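# Seat three sleeves on separate pins, band down

## Task

Three sleeves will be delivered. Each must end up on a different pin with its coloured band at the bottom, pressed fully down until it rests on the table. If a sleeve lands on a pin's rim and slides down from there, the task may count as failed.

## Robot and tools

ROBOT. Two arms, left_arm and right_arm, each with a five-fingered hand. right_arm has a right hand and left_arm a mirrored left hand. Bases in the scene frame: left_arm at (-0.054, +0.525, 0) m, right_arm at (-0.006, -0.473, 0) m, both turned only slightly about z.

FRAMES. Scene frame: origin at table-top height halfway between the nominal bases, +z up, +x out over the table, left_arm on the +y side. Printed positions, orientations, velocities and Hand targets use this frame. Pose offsets in a command use the current Hand target's own axes. Each hand point sits 0.05 m in front of the palm and 0.15 m from the wrist flange: +z runs along the straight fingers, +y out of the palm, and +x across the palm away from the thumb on the right hand (toward the thumb on the left hand). Straight fingertips reach 0.06 to 0.07 m past the point and lie 0.06 m behind it along -y. A wrist bracket on the little-finger side can collide. With fingers level, the wrist can hang below the point and touch the table first.

THE 28-NUMBER ROW. Every movement command is one row of 28 values, each in [-1, 1], always covering both arms: left dx, dy, dz, rx, ry, rz; left hand six motors (little, ring, middle, index, thumb_bend, thumb_turn); left force_limit, speed; then the same fourteen for the right arm. Pose values are offsets, not poses: they count from that arm's Hand target at the start of the action, in its own axes; 1.0 equals 0.6 m or 180 degrees; rx, ry, rz form one rotation vector. All rows of one action count from the same start, and sending the same offset again moves further. Six zeros hold the arm at (and re-request) its Hand target. Commanded orientation is clipped to within 32 degrees of the measured one per step.

HAND VALUES are absolute targets: +1 open/straight, -1 closed; thumb_turn -1 puts the thumb opposite the fingers. force_limit maps -1..+1 to about 0..10 N (0..15 N for thumb motors); speed rises from nearly zero at -1 to full at +0.48 and above. Alternatively write grasp values a, b, c in the first three slots with exactly 0 in the last three: all zero is a fully open hand, a closes index and middle and bends the thumb, b curls ring and little, c swings the thumb in front. With the thumb in front, a grip fits things about 0.035 to 0.065 m thick. To leave a hand unchanged, resend the eight values of its last executed row. For a gentle grip close slowly (speed -0.94 or lower).

TOOLS.
execute_actions(actions, cameras): actions is a list of actions, each up to 15 rows; each row is one 1/30 s step, an action lasts 0.5 s and a short list repeats its last row. An empty list returns state plus all images. cameras: names, ["all"], or [].
move(target, speed, blend, stop_force, zero, blocking, cameras): target is one row or up to 15 rows; every row's offsets count from the Hand targets at the move's start, not from the previous row. speed is m/s (0.002 to 3.6, default 0.25; turns up to twice that in rad/s), one number or one per target. blend in metres rounds corners in a list. stop_force (3 to 120 N) ends an arm's path when its wrist sensor feels that much push; zero (default true) re-zeroes first. blocking=false returns after 0.5 s while the move runs (not with stop_force). Paths are straight, do not avoid obstacles, and stop after 10 s at most. Avoid paths near an arm's own base.
wait(seconds 0 to 10, cameras). stop(cameras) brakes a running move. zoom_image(camera, region [x0, y0, x1, y1] pixels, at most 504 by 504) enlarges part of the newest image. show_instructions() shows the reference pages. zero_wrist_force(arm: left_arm or right_arm). finished_scene(scene: 1) ends everything irreversibly.

CAMERAS: cam_head_left, cam_head_right, cam_high, cam_left_wrist, cam_right_wrist, each 672x504.

RESULTS. Per arm: end_effector_position (m), end_effector_quat_wxyz, velocities (omitted when joints read within noise), Hand target (base for the next offsets; the hand point often rests a little short of it), Joint positions and torques, Wrist force and Wrist torque in end-effector axes plus the peak since last shown. Per hand: hand_measured, hand_stopped_by (moving, target, force, stalled, fault), hand_load_n (positive pushes a finger open; near 0 means the grip is lost), hand_force_limit, hand_speed. move adds a line such as done, off_target, moving, held or fault, with limits=paced (pose clipped) or limits=held (steps withheld). MOTOR HOT warns near overheating; at 85 °C the arm is braked for 30 to 60 s.

CAUTIONS. A contact torque over a joint's limit (133 N m for the large joints, about 20 N m for the wrists) or roughly 150 N external force stops that arm for 10 s. Arms are stiff: aiming even slightly past a firm contact can trigger a fault, so approach slowly, using stop_force. Keep the arms from striking or pinching each other. Do not drop sleeves, let them fall far, release them while moving, or knock anything off the table. Avoid slamming fixed objects and overloading fingers. Something may occasionally nudge a loose sleeve. Align each sleeve over its pin before lowering so it does not catch the rim.

Each tool is called as a command line: name --argument value for each argument, lists and objects as JSON in quotes; but a table of rows of numbers goes row by row, as --pt "numbers of a row", without its own name.

Reference images:

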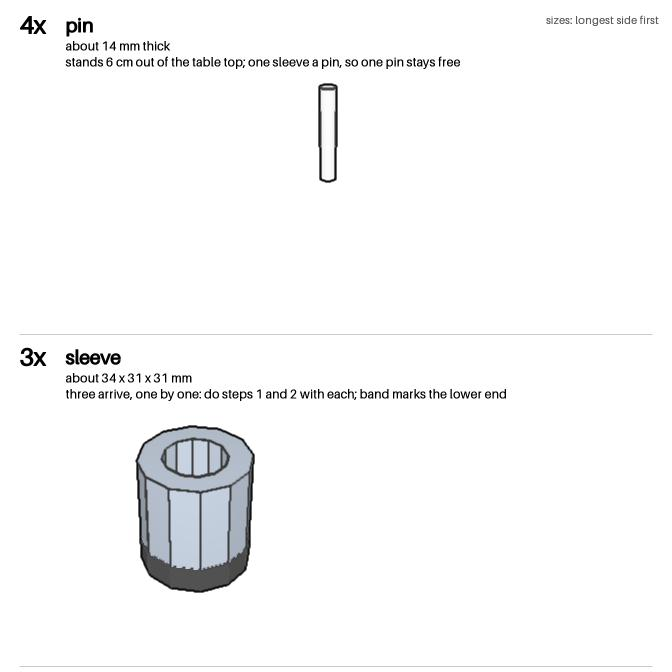

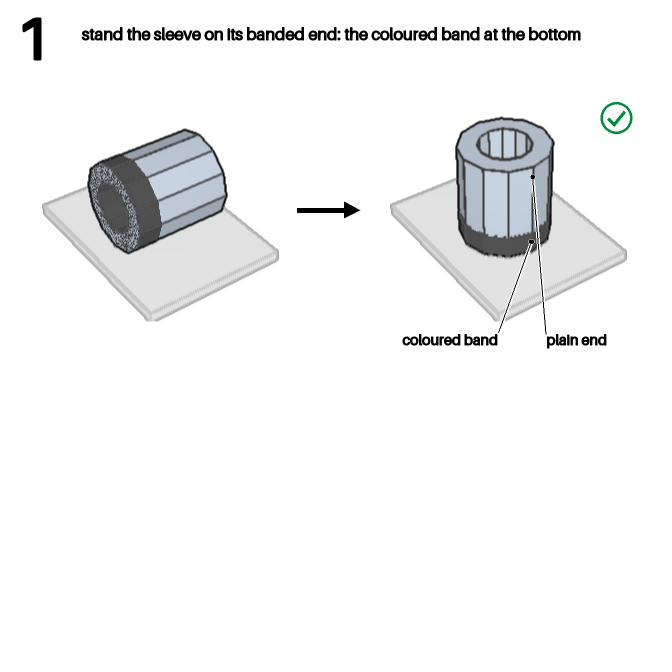

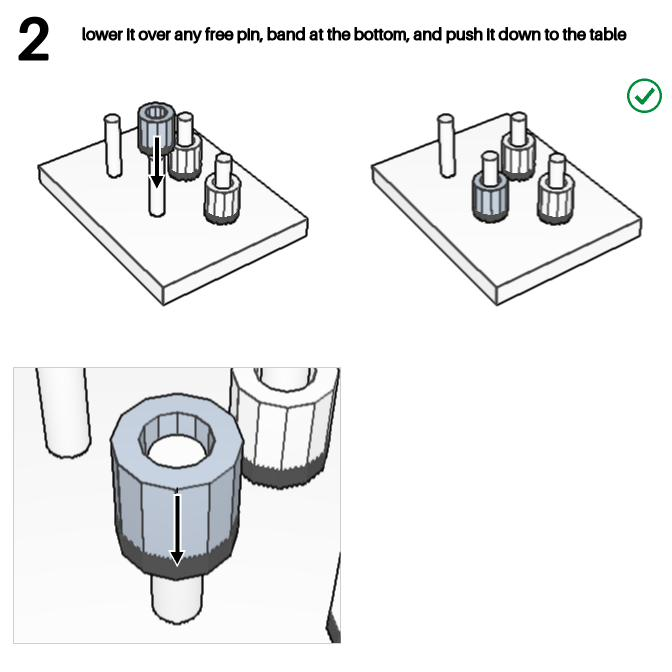

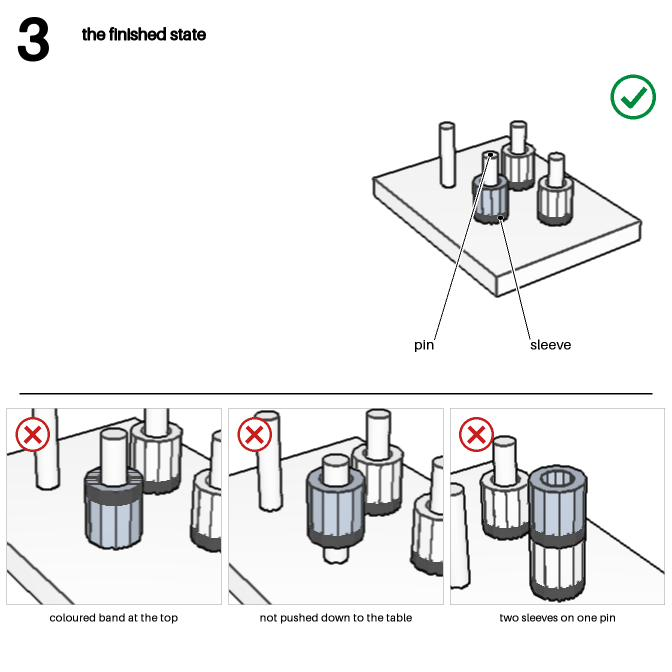

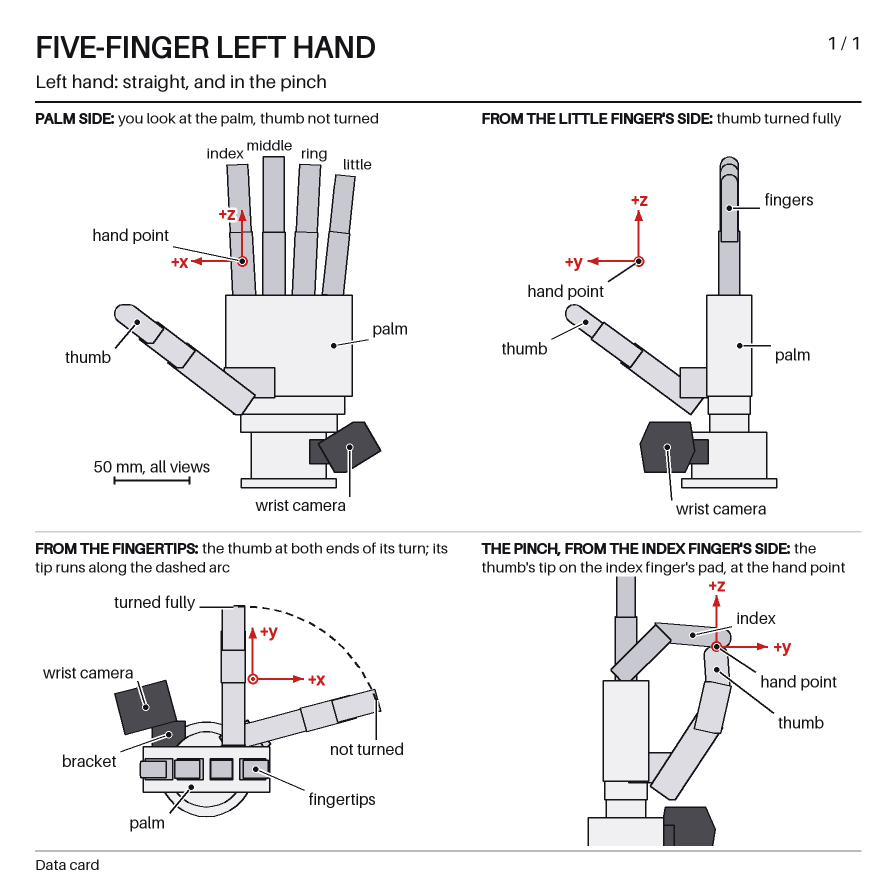

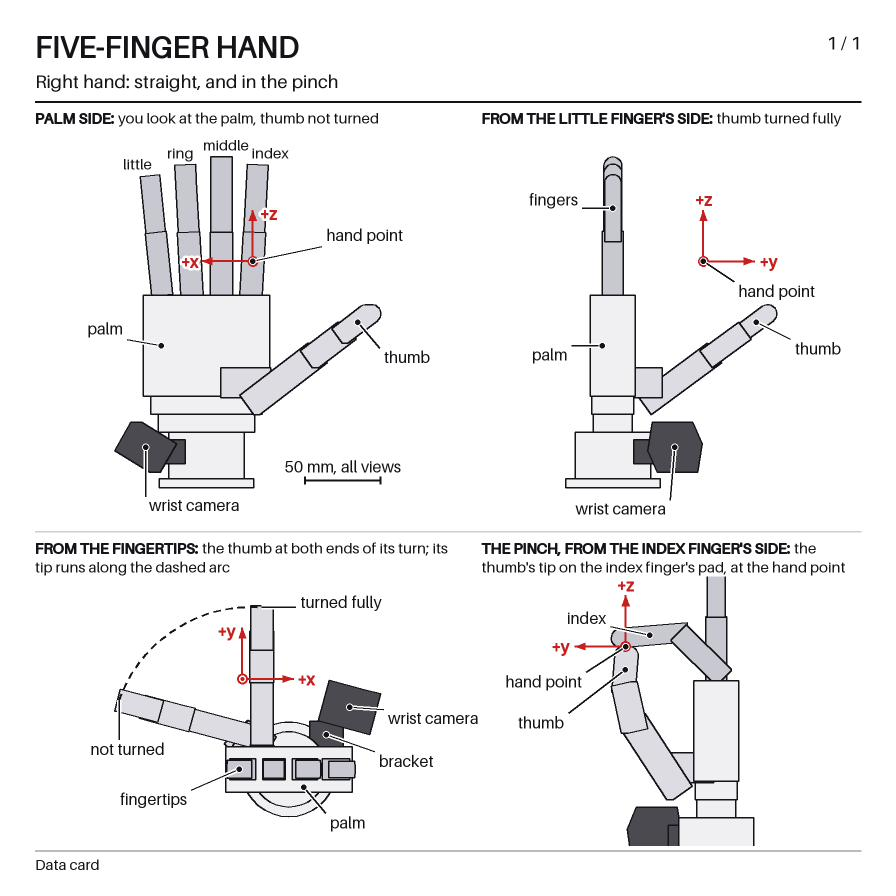

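## Session

execute_actions --actions '[]'

Scene clock: 0.00 s.
left_arm: end_effector_position=(+0.4848, +0.2330, +0.1559) hand_measured=(+1.000, +1.000, +1.000, +1.000, +1.000, +1.000) hand_load_n=(-0.5, +0.0, +0.0, +0.0, +0.0, +0.0) hand_stopped_by=(target, target, target, target, target, target) hand_force_limit=0.00 hand_speed=-0.80 end_effector_quat_wxyz=(+0.191, +0.880, -0.241, +0.361) | right_arm: end_effector_position=(+0.1308, +0.1739, +0.1630) hand_measured=(+1.000, +1.000, +1.000, +1.000, +1.000, +1.000) hand_load_n=(+0.0, +0.0, +0.0, +0.0, +0.0, +0.0) hand_stopped_by=(target, target, target, target, target, target) hand_force_limit=0.00 hand_speed=-0.80 end_effector_quat_wxyz=(-0.417, +0.635, -0.387, +0.523)
Joint positions: left_arm=[3.195 -1.946 -1.751 2.78 -0.995 1.968] | right_arm=[1.493 -0.836 1.19 0.183 2.934 -2.964]
Joint velocities: within noise
Joint torques (N m): no reading
Motor temperatures (°C): left_arm=[28 33 38 44 33 34] | right_arm=[34 35 36 41 42 38]
Wrist force (N): no reading
Wrist torque (N m): no reading
Wrist force, peak (N): no reading
Hand target: left_arm +0.4848, +0.2330, +0.1559; +0.191, +0.880, -0.241, +0.361 | right_arm +0.1308, +0.1739, +0.1630; -0.417, +0.635, -0.387, +0.523

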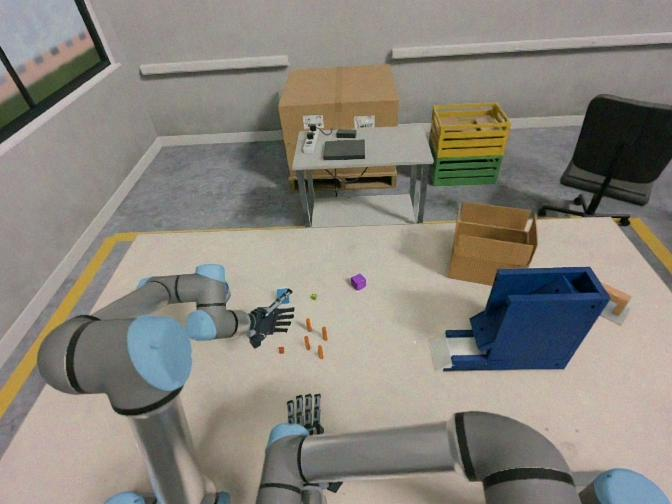

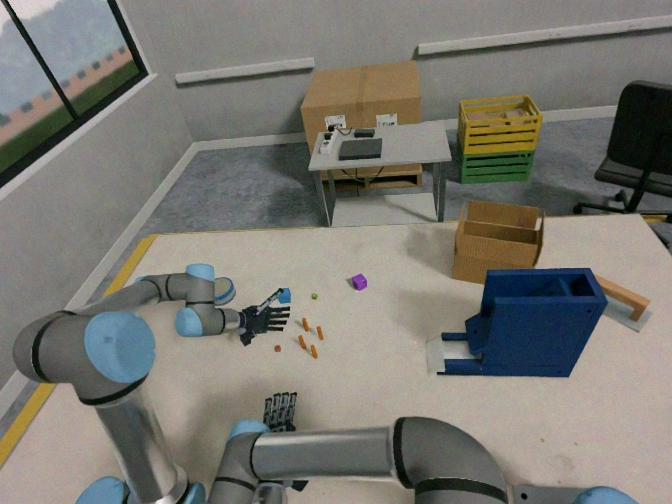

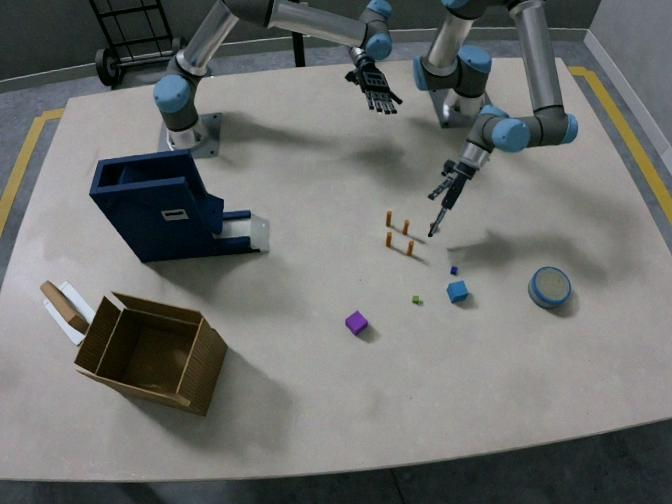

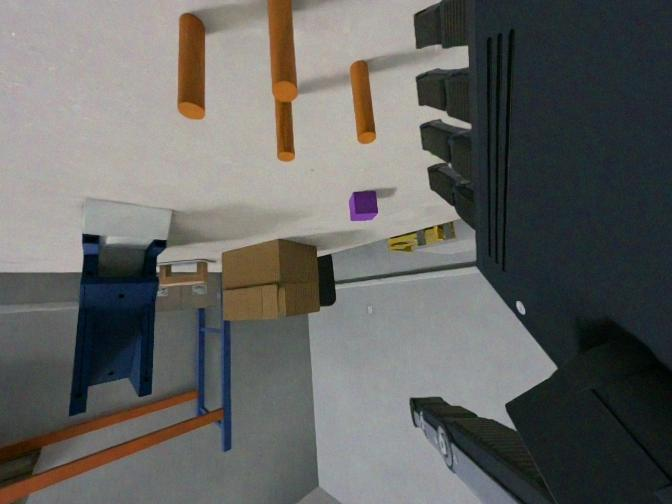

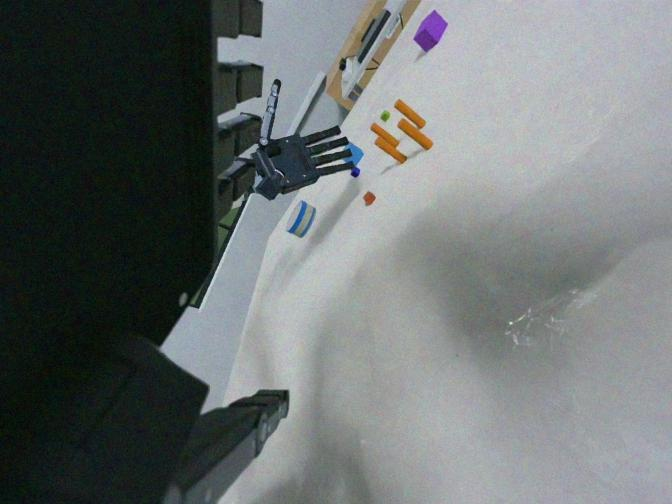

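zoom_image --camera "cam_high" --region '[340, 160, 508, 286]'

zoom_image --camera "cam_high" --region '[60, 120, 320, 315]'

zoom_image --camera "cam_head_left" --region '[220, 270, 400, 405]'

zoom_image --camera "cam_head_left" --region '[400, 240, 640, 420]'

zoom_image --camera "cam_right_wrist" --region '[440, 240, 640, 390]'

Scaled by 3.000 from the camera's 672x504 image, which has a finer 960x720 frame.

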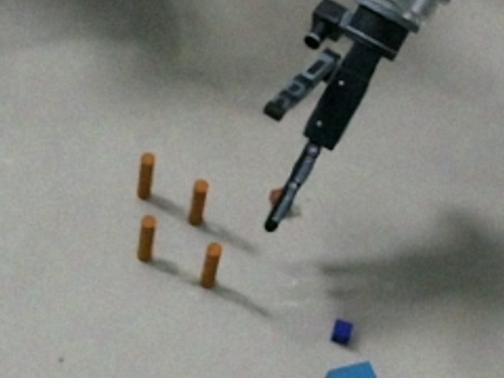

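Scaled by 1.938 from the camera's 672x504 image, which has a finer 960x720 frame.

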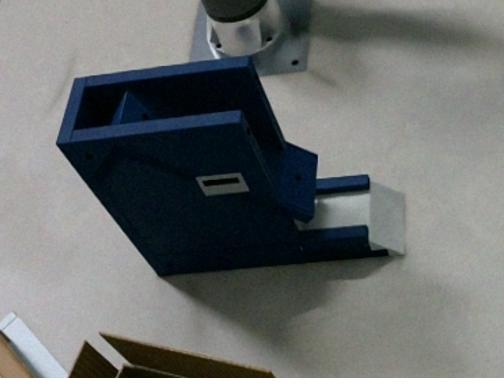

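Scaled by 2.800 from the camera's 672x504 image, which has a finer 960x720 frame.

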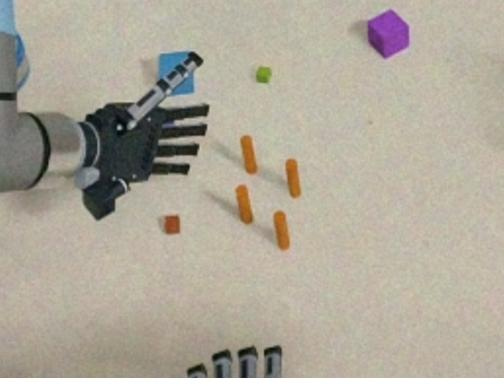

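Scaled by 2.100 from the camera's 672x504 image, which has a finer 960x720 frame.

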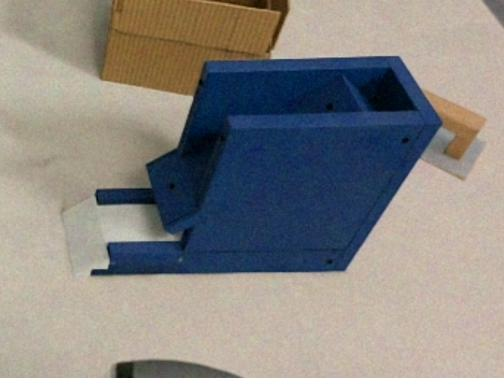

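Scaled by 2.520 from the camera's 672x504 image, which has a finer 960x720 frame.

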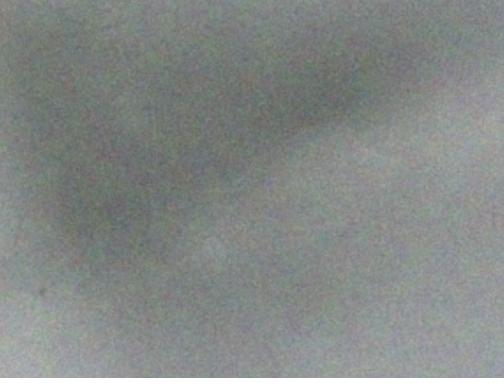

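wait --seconds 2 --cameras '["all"]'

Scene clock: 13.50 s.
left_arm: end_effector_position=(+0.4848, +0.2330, +0.1559) hand_measured=(+1.000, +1.000, +1.000, +1.000, +1.000, +1.000) hand_load_n=(+0.0, +0.0, +0.0, -0.5, +0.0, +0.0) hand_stopped_by=(target, target, target, target, target, target) hand_force_limit=0.00 hand_speed=-0.80 end_effector_quat_wxyz=(+0.191, +0.880, -0.241, +0.361) | right_arm: end_effector_position=(+0.1308, +0.1739, +0.1630) hand_measured=(+1.000, +1.000, +1.000, +1.000, +1.000, +1.000) hand_load_n=(+0.0, +0.0, +0.0, +0.0, +0.0, +0.0) hand_stopped_by=(target, target, target, target, target, target) hand_force_limit=0.00 hand_speed=-0.80 end_effector_quat_wxyz=(-0.417, +0.635, -0.387, +0.523)
Joint positions: left_arm=[3.195 -1.946 -1.751 2.78 -0.995 1.968] | right_arm=[1.493 -0.836 1.19 0.183 2.934 -2.964]
Joint torques (N m): left_arm=[0.3 45.47 20.94 -2.25 0.84 -0.07] | right_arm=[-0.46 -58.83 -22.81 1.66 1.25 -0.05]
Wrist force (N): left_arm=[0.2 0.1 -0.3] | right_arm=[0.1 0.0 0.1]
Wrist torque (N m): left_arm=[0.03 -0.04 0.01] | right_arm=[0.00 -0.02 0.01]
Wrist force, peak (N): left_arm=[0.4 0.3 -0.2] | right_arm=[0.2 -0.1 -0.6]
Hand target: left_arm +0.4848, +0.2330, +0.1559; +0.191, +0.880, -0.241, +0.361 | right_arm +0.1308, +0.1739, +0.1630; -0.417, +0.635, -0.387, +0.523
wait: 2.00 s; at rest from the start

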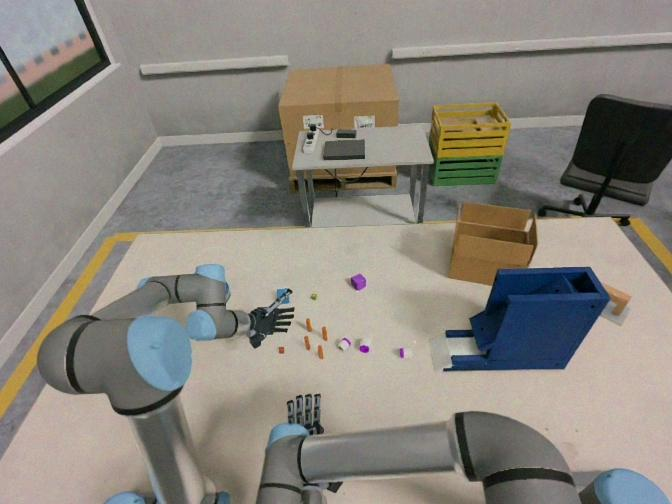

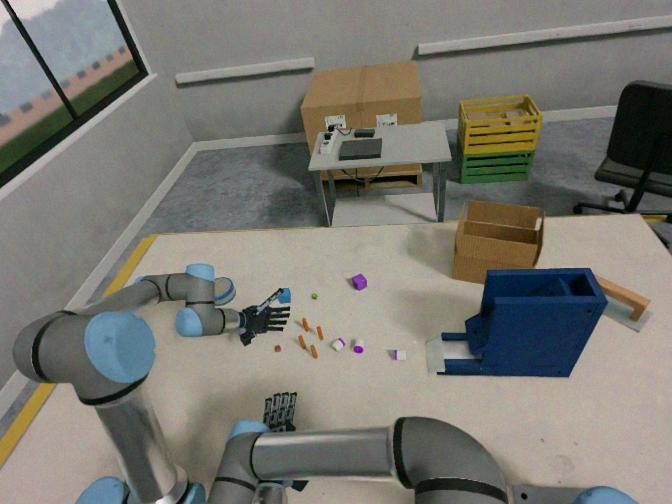

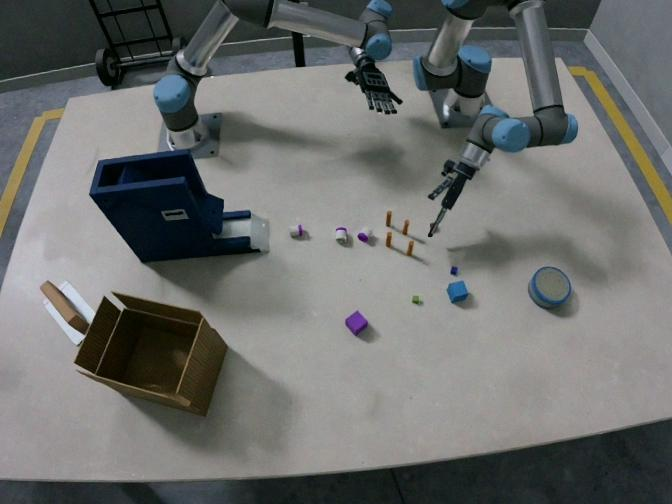

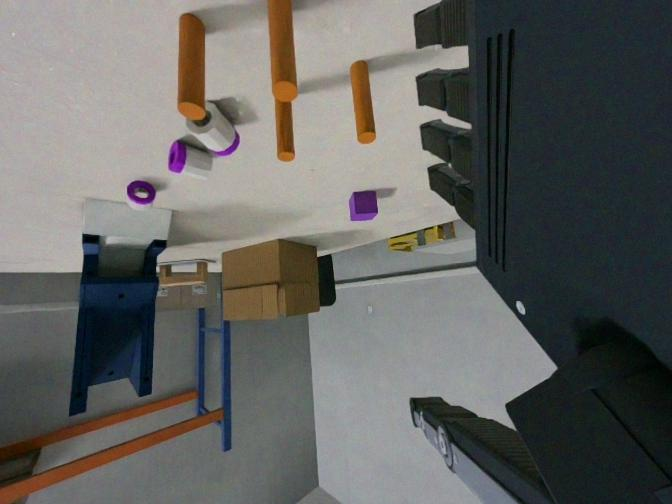

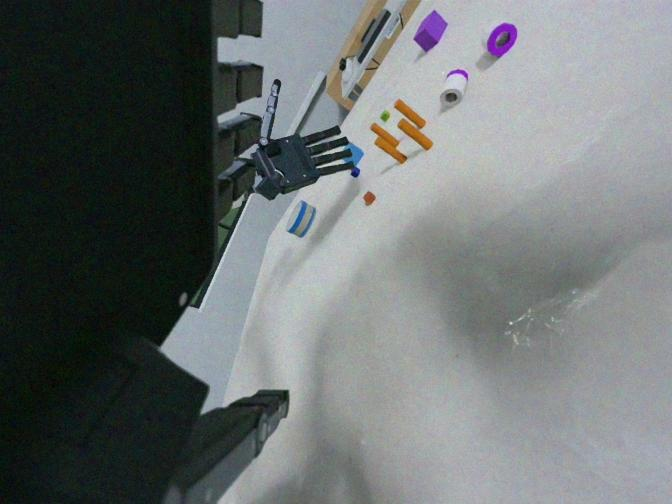

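zoom_image --camera "cam_high" --region '[270, 190, 438, 316]'

zoom_image --camera "cam_head_left" --region '[260, 290, 440, 425]'

zoom_image --camera "cam_head_right" --region '[260, 290, 440, 425]'

zoom_image --camera "cam_left_wrist" --region '[90, 0, 390, 225]'

zoom_image --camera "cam_right_wrist" --region '[320, 0, 540, 220]'

Scaled by 3.000 from the camera's 672x504 image, which has a finer 960x720 frame.

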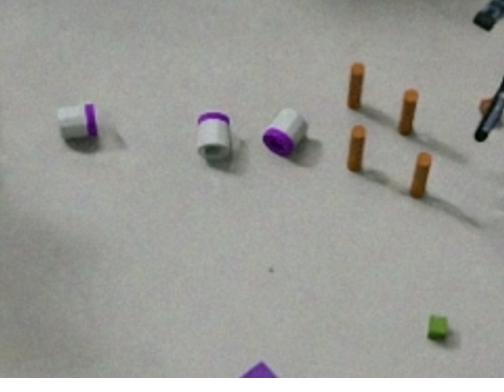

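Scaled by 2.800 from the camera's 672x504 image, which has a finer 960x720 frame.

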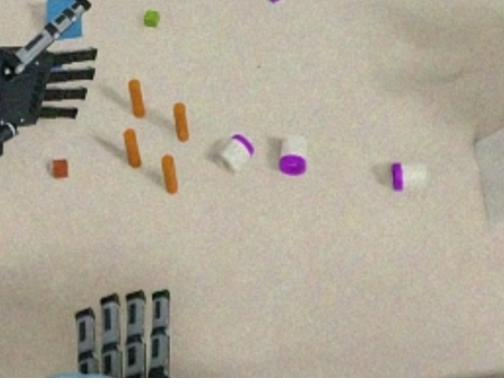

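Scaled by 2.800 from the camera's 672x504 image, which has a finer 960x720 frame.

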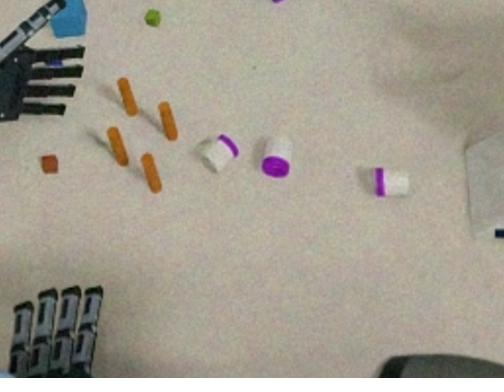

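Scaled by 1.680 from the camera's 672x504 image, which has a finer 960x720 frame.

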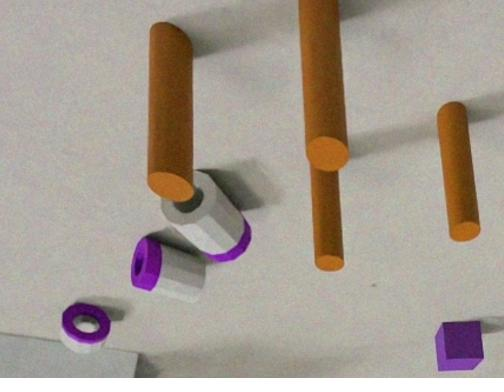

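Scaled by 2.291 from the camera's 672x504 image, which has a finer 960x720 frame.

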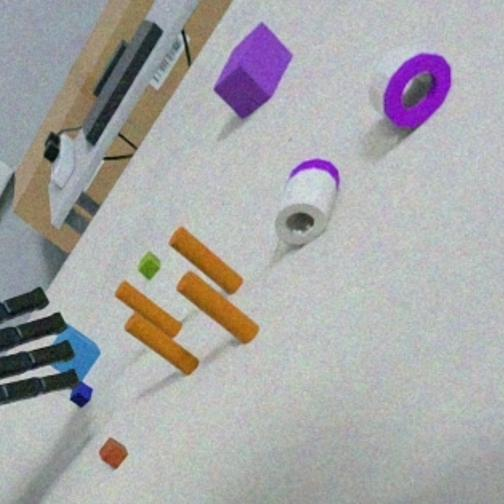

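move --pt "0 0 0 0 0 0 1 1 1 1 1 1 0 -0.8 0.5373 0.1337 0.4463 -0.111 0.020 0.121 0.2 0 1 0 0 0 0 0" --speed 0.35 --cameras '["all"]'

Scene clock: 79.57 s.
left_arm: end_effector_position=(+0.4848, +0.2330, +0.1559) hand_measured=(+1.000, +1.000, +1.000, +1.000, +1.000, +1.000) hand_load_n=(+0.0, +0.0, +0.0, +0.0, +0.0, +0.0) hand_stopped_by=(target, target, target, target, target, target) hand_force_limit=0.00 hand_speed=-0.80 end_effector_quat_wxyz=(+0.191, +0.880, -0.241, +0.361) | right_arm: end_effector_position=(+0.4404, -0.1197, +0.1700) hand_measured=(+1.000, +0.970, +0.750, +0.600, +0.500, -1.000) hand_load_n=(+0.0, +0.0, +0.0, -0.5, +0.0, +0.0) hand_stopped_by=(target, target, target, target, target, target) hand_force_limit=0.00 hand_speed=0.00 end_effector_quat_wxyz=(-0.380, +0.597, -0.596, +0.380)
Joint positions: left_arm=[3.195 -1.946 -1.751 2.78 -0.995 1.968] | right_arm=[0.559 -1.395 1.825 0.079 2.094 -2.87]
Joint torques (N m): left_arm=[3.88 50.12 25.45 -3.95 2.27 -1.05] | right_arm=[-7.03 -20.99 -14.07 -1.61 -1.5 1.13]
Wrist force (N): left_arm=[0.1 0.1 -0.1] | right_arm=[-0.5 0.0 -1.4]
Wrist torque (N m): left_arm=[0.01 -0.02 0.01] | right_arm=[0.14 -0.05 -0.03]
Wrist force, peak (N): left_arm=[0.4 -0.1 -0.5] | right_arm=[-1.9 -0.4 -1.5]
Hand target: left_arm +0.4848, +0.2330, +0.1559; +0.191, +0.880, -0.241, +0.361 | right_arm +0.4404, -0.1197, +0.1699; -0.380, +0.597, -0.596, +0.380
Off the commanded pose: left_arm 0.000 m, 0 deg | right_arm 0.000 m, 0 deg.
move: done

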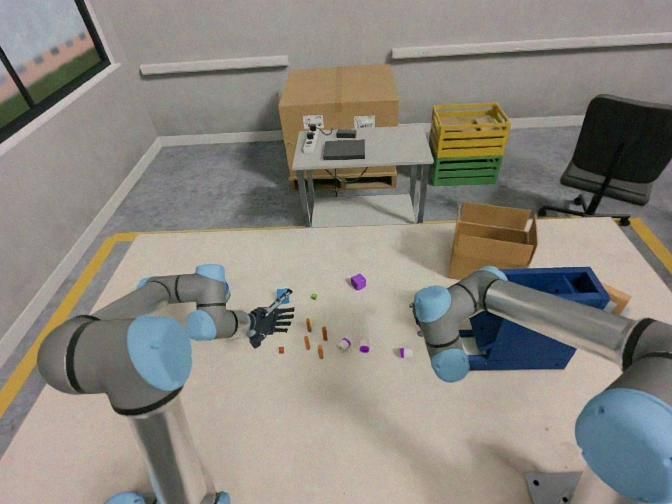

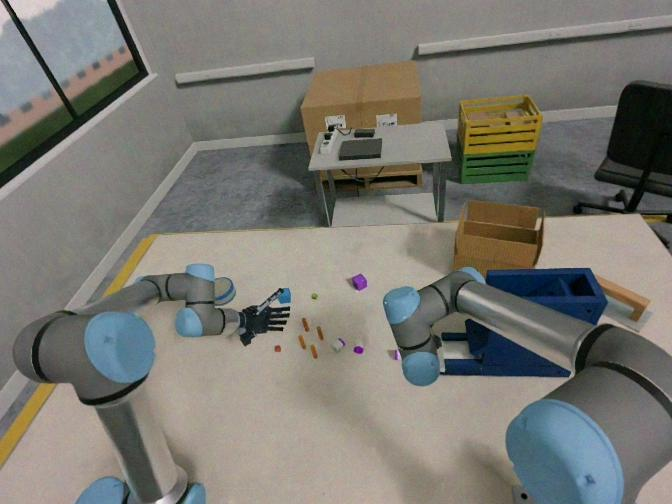

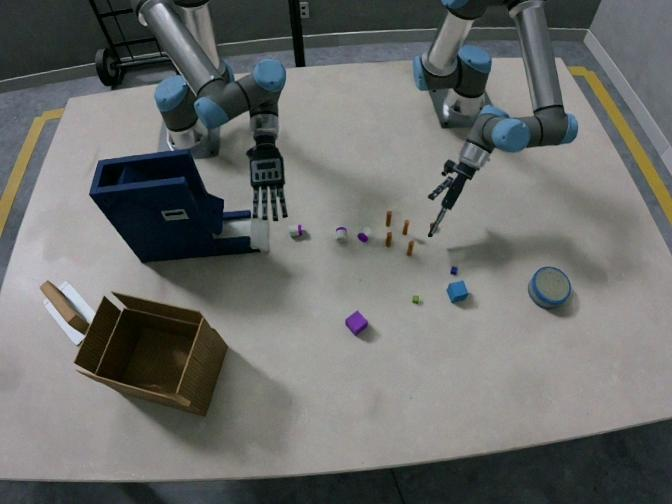

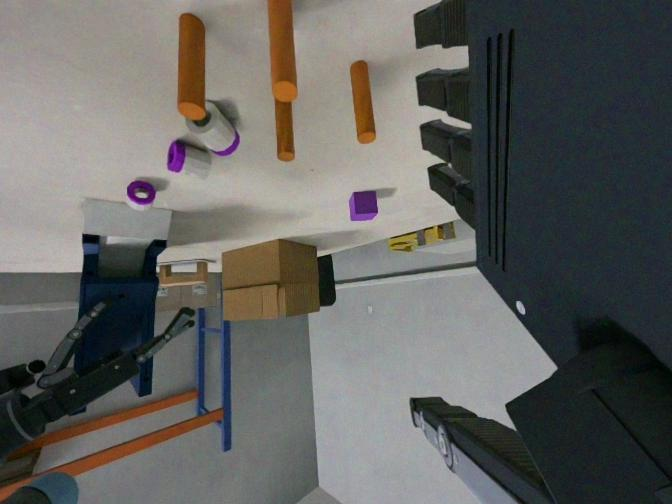

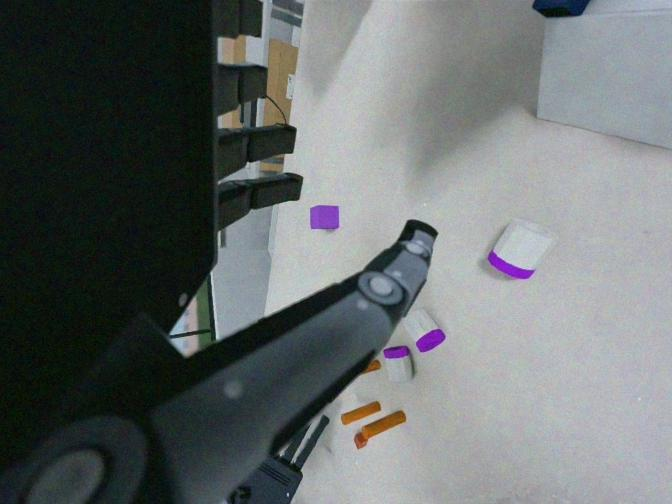

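move --pt "0 0 0 0 0 0 1 1 1 1 1 1 0 -0.8 -0.0328 0.1165 0.0261 0 0 0 0.2 0 1 0 0 0 0 0" --speed 0.25 --cameras '["cam_right_wrist","cam_left_wrist","cam_high"]'

Scene clock: 90.87 s.
left_arm: end_effector_position=(+0.4848, +0.2330, +0.1559) hand_measured=(+1.000, +1.000, +1.000, +1.000, +1.000, +1.000) hand_load_n=(+0.0, +0.0, +0.0, +0.0, +0.0, +0.0) hand_stopped_by=(target, target, target, target, target, target) hand_force_limit=0.00 hand_speed=-0.80 end_effector_quat_wxyz=(+0.191, +0.880, -0.241, +0.361) | right_arm: end_effector_position=(+0.4250, -0.1001, +0.0999) hand_measured=(+1.000, +0.970, +0.750, +0.600, +0.500, -1.000) hand_load_n=(+0.0, +0.0, -0.5, +0.0, +0.0, +0.0) hand_stopped_by=(target, target, target, target, target, target) hand_force_limit=0.00 hand_speed=0.00 end_effector_quat_wxyz=(-0.380, +0.597, -0.596, +0.380)
Joint positions: left_arm=[3.195 -1.946 -1.751 2.78 -0.995 1.968] | right_arm=[0.624 -1.289 1.898 -0.08 2.15 -2.832]
Joint torques (N m): left_arm=[4.42 50.58 26.57 -4.18 2.53 -1.02] | right_arm=[-2.79 -37.2 -26.9 -0.29 -1.55 -0.79]
Wrist force (N): left_arm=[-0.1 0.0 -0.2] | right_arm=[-0.6 0.3 -1.6]
Wrist torque (N m): left_arm=[0.01 0.00 0.00] | right_arm=[0.19 -0.04 -0.16]
Wrist force, peak (N): left_arm=[-0.1 0.0 -0.5] | right_arm=[0.5 -0.4 -2.3]
Hand target: left_arm +0.4848, +0.2330, +0.1559; +0.191, +0.880, -0.241, +0.361 | right_arm +0.4250, -0.1001, +0.0999; -0.380, +0.597, -0.596, +0.380
Off the commanded pose: left_arm 0.000 m, 0 deg | right_arm 0.000 m, 0 deg.
move: done
Images, in order (width x height): cam_high 672x504, cam_left_wrist 672x504, cam_right_wrist 672x504.

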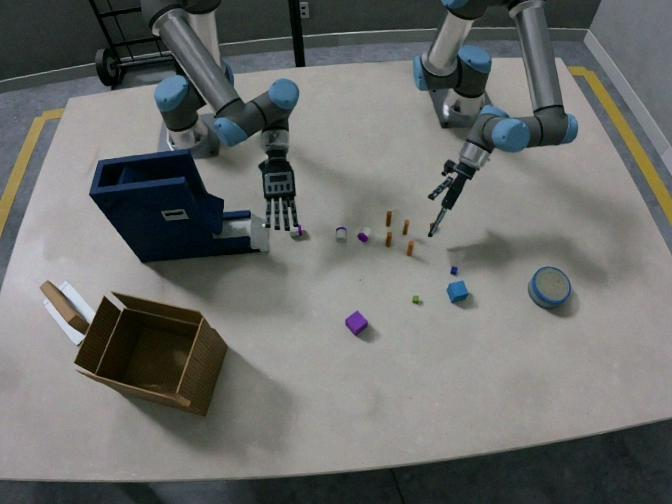

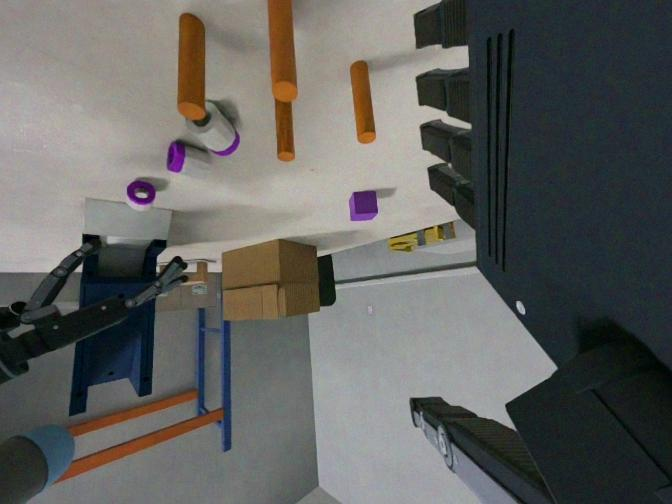

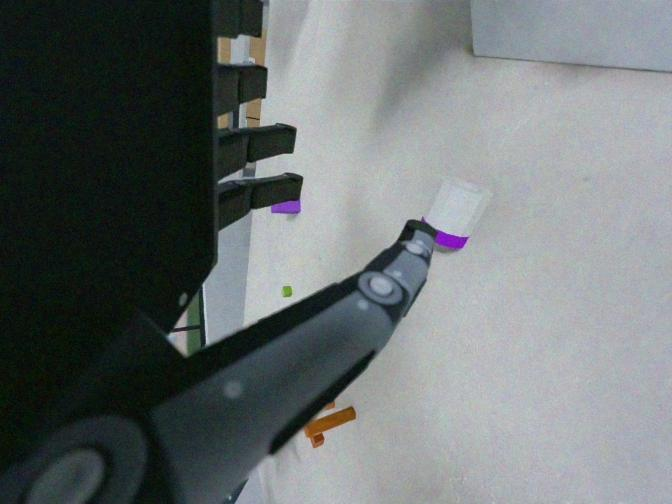

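move --pt "0 0 0 0 0 0 1 1 1 1 1 1 0 -0.8 -0.0083 0.0679 0.0317 0 0 0 0.2 0 1 0 0 0 0 0" --speed 0.2 --cameras '["cam_right_wrist"]'

Scene clock: 95.97 s.
left_arm: end_effector_position=(+0.4848, +0.2330, +0.1559) hand_measured=(+1.000, +1.000, +1.000, +1.000, +1.000, +1.000) hand_load_n=(+0.0, -0.5, +0.0, +0.0, +0.0, +0.0) hand_stopped_by=(target, target, target, target, target, target) hand_force_limit=0.00 hand_speed=-0.80 end_effector_quat_wxyz=(+0.191, +0.880, -0.241, +0.361) | right_arm: end_effector_position=(+0.4250, -0.0951, +0.0549) hand_measured=(+1.000, +0.970, +0.750, +0.600, +0.500, -1.000) hand_load_n=(+0.0, -0.5, +0.0, +0.0, +0.0, +0.0) hand_stopped_by=(target, target, target, target, target, target) hand_force_limit=0.00 hand_speed=0.00 end_effector_quat_wxyz=(-0.380, +0.597, -0.596, +0.380)
Joint positions: left_arm=[3.195 -1.946 -1.751 2.78 -0.995 1.968] | right_arm=[0.634 -1.21 1.931 -0.188 2.159 -2.826]
Joint torques (N m): left_arm=[5.19 50.38 26.75 -4.42 2.5 -0.96] | right_arm=[-5.31 -46.06 -27.22 1.57 -0.35 -0.84]
Wrist force (N): left_arm=[0.2 0.0 -0.1] | right_arm=[-0.6 0.3 -1.5]
Wrist torque (N m): left_arm=[0.00 -0.03 0.02] | right_arm=[0.20 -0.05 -0.13]
Wrist force, peak (N): left_arm=[-0.3 0.1 -0.5] | right_arm=[-0.8 1.4 -1.4]
Hand target: left_arm +0.4848, +0.2330, +0.1559; +0.191, +0.880, -0.241, +0.361 | right_arm +0.4251, -0.0951, +0.0550; -0.380, +0.597, -0.596, +0.380
Off the commanded pose: left_arm 0.000 m, 0 deg | right_arm 0.000 m, 0 deg.
move: done
Images, in order (width x height): cam_right_wrist 672x504.

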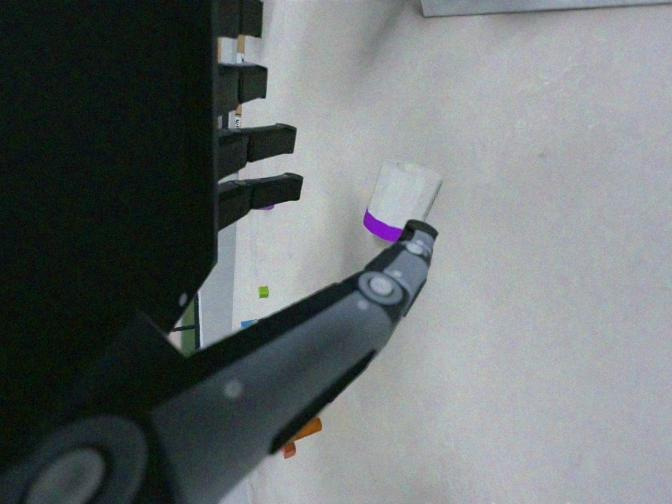

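move --pt "0 0 0 0 0 0 1 1 1 1 1 1 0 -0.8 0.0067 0.0469 0.0237 0 0 0 0.2 0 1 0 0 0 0 0" --speed 0.05 --stop_force 4 --cameras '["cam_right_wrist","cam_left_wrist"]'

Scene clock: 105.93 s.
left_arm: end_effector_position=(+0.4848, +0.2330, +0.1559) hand_measured=(+1.000, +1.000, +1.000, +1.000, +1.000, +1.000) hand_load_n=(+0.0, +0.0, +0.0, +0.0, +0.0, +0.0) hand_stopped_by=(target, target, target, target, target, target) hand_force_limit=0.00 hand_speed=-0.80 end_effector_quat_wxyz=(+0.191, +0.880, -0.241, +0.361) | right_arm: end_effector_position=(+0.4261, -0.0991, +0.0234) hand_measured=(+1.000, +0.970, +0.750, +0.600, +0.500, -1.000) hand_load_n=(+0.0, +0.0, +0.0, +0.0, +0.0, +0.0) hand_stopped_by=(target, target, target, target, target, target) hand_force_limit=0.00 hand_speed=0.00 end_effector_quat_wxyz=(-0.380, +0.597, -0.596, +0.380)
Joint positions: left_arm=[3.195 -1.946 -1.751 2.78 -0.995 1.968] | right_arm=[0.624 -1.161 1.965 -0.275 2.15 -2.832]
Joint torques (N m): left_arm=[5.94 50.65 26.8 -4.54 2.53 -1.02] | right_arm=[7.14 -50.98 -26.43 -1 2.31 1.15]
Wrist force (N): left_arm=[0.0 0.1 -0.2] | right_arm=[-0.5 0.3 -1.6]
Wrist torque (N m): left_arm=[0.03 -0.02 0.00] | right_arm=[0.18 -0.04 -0.13]
Wrist force, peak (N): left_arm=[0.0 -0.3 -0.4] | right_arm=[-0.3 0.4 -1.9]
Hand target: left_arm +0.4848, +0.2330, +0.1559; +0.191, +0.880, -0.241, +0.361 | right_arm +0.4261, -0.0991, +0.0234; -0.380, +0.597, -0.596, +0.380
Off the commanded pose: left_arm 0.000 m, 0 deg | right_arm 0.000 m, 0 deg.
move: done
Images, in order (width x height): cam_left_wrist 672x504, cam_right_wrist 672x504.

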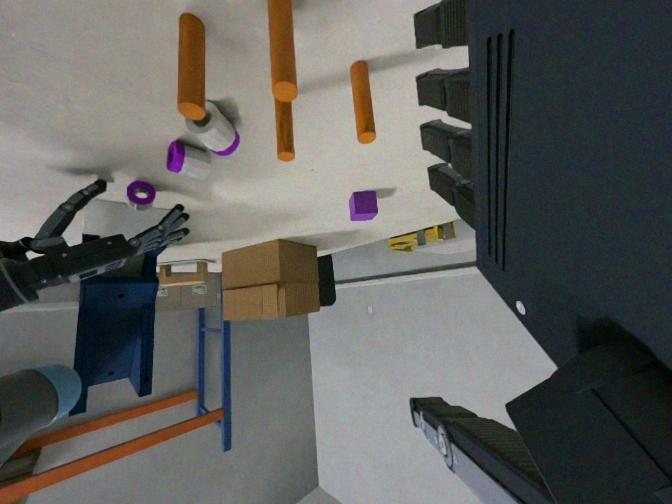

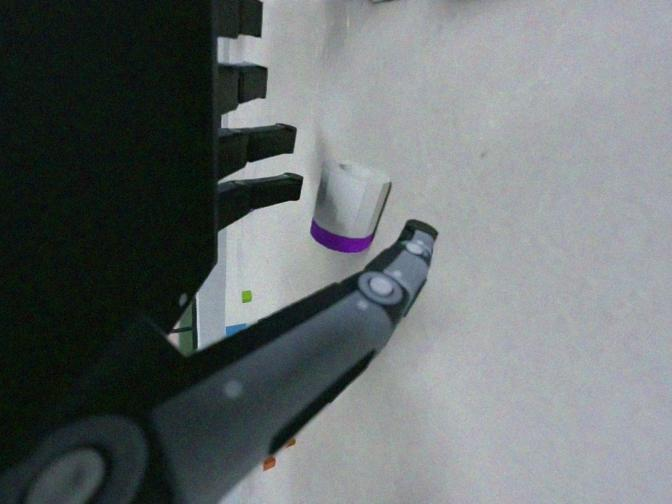

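move --pt "0 0 0 0 0 0 1 1 1 1 1 1 0 -0.8 0 0 0 0 0 0 1 1 -0.3 -0.4 0.28 -1 -0.4 -0.88" --cameras '["cam_right_wrist","cam_left_wrist"]'

Scene clock: 112.27 s.
left_arm: end_effector_position=(+0.4848, +0.2330, +0.1559) hand_measured=(+1.000, +1.000, +1.000, +1.000, +1.000, +1.000) hand_load_n=(+0.0, +0.0, +0.0, +0.0, +0.0, +0.0) hand_stopped_by=(target, target, target, target, target, target) hand_force_limit=0.00 hand_speed=-0.80 end_effector_quat_wxyz=(+0.191, +0.880, -0.241, +0.361) | right_arm: end_effector_position=(+0.4261, -0.0991, +0.0235) hand_measured=(+1.000, +1.000, +0.128, +0.100, +0.280, -1.000) hand_load_n=(+0.0, +0.0, +3.0, +2.5, +3.0, +1.0) hand_stopped_by=(target, target, force, force, target, target) hand_force_limit=-0.40 hand_speed=-0.88 end_effector_quat_wxyz=(-0.380, +0.597, -0.596, +0.380)
Joint positions: left_arm=[3.195 -1.946 -1.751 2.78 -0.995 1.968] | right_arm=[0.624 -1.161 1.965 -0.275 2.15 -2.832]
Joint torques (N m): left_arm=[6.26 51.07 27.23 -4.84 2.51 -0.91] | right_arm=[6.85 -47.17 -22.98 -0.68 2.01 1.12]
Wrist force (N): left_arm=[0.0 -0.1 -0.2] | right_arm=[-0.8 -0.7 -2.0]
Wrist torque (N m): left_arm=[0.00 -0.01 0.01] | right_arm=[0.13 0.00 -0.17]
Wrist force, peak (N): left_arm=[0.2 -0.1 -0.5] | right_arm=[-0.2 -1.5 -2.4]
Hand target: left_arm +0.4848, +0.2330, +0.1559; +0.191, +0.880, -0.241, +0.361 | right_arm +0.4261, -0.0991, +0.0234; -0.380, +0.597, -0.596, +0.380
Off the commanded pose: left_arm 0.000 m, 0 deg | right_arm 0.000 m, 0 deg.
move: done
Images, in order (width x height): cam_left_wrist 672x504, cam_right_wrist 672x504.

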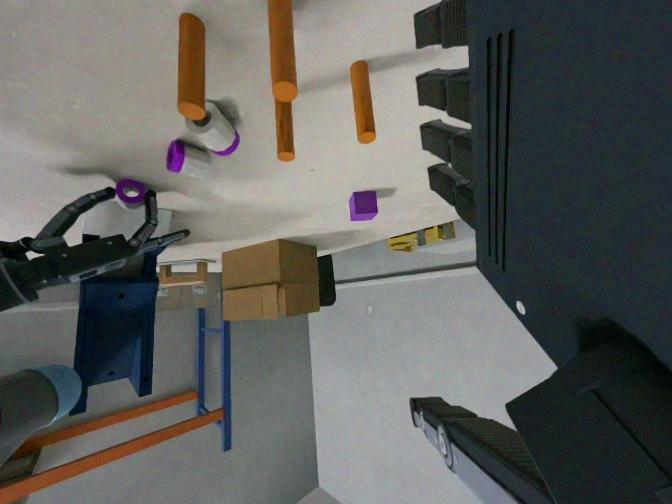

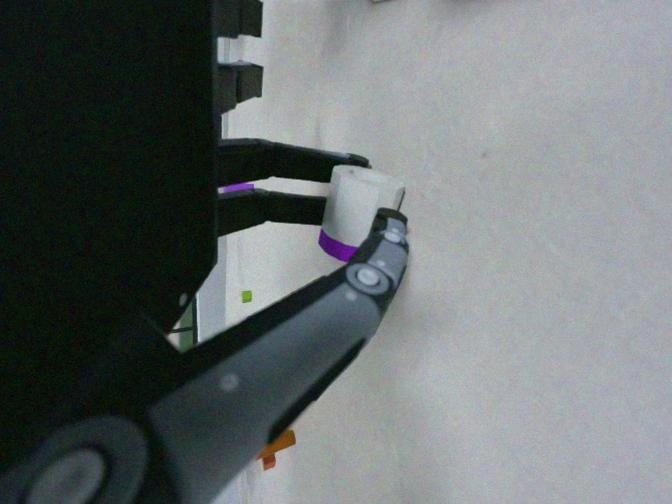

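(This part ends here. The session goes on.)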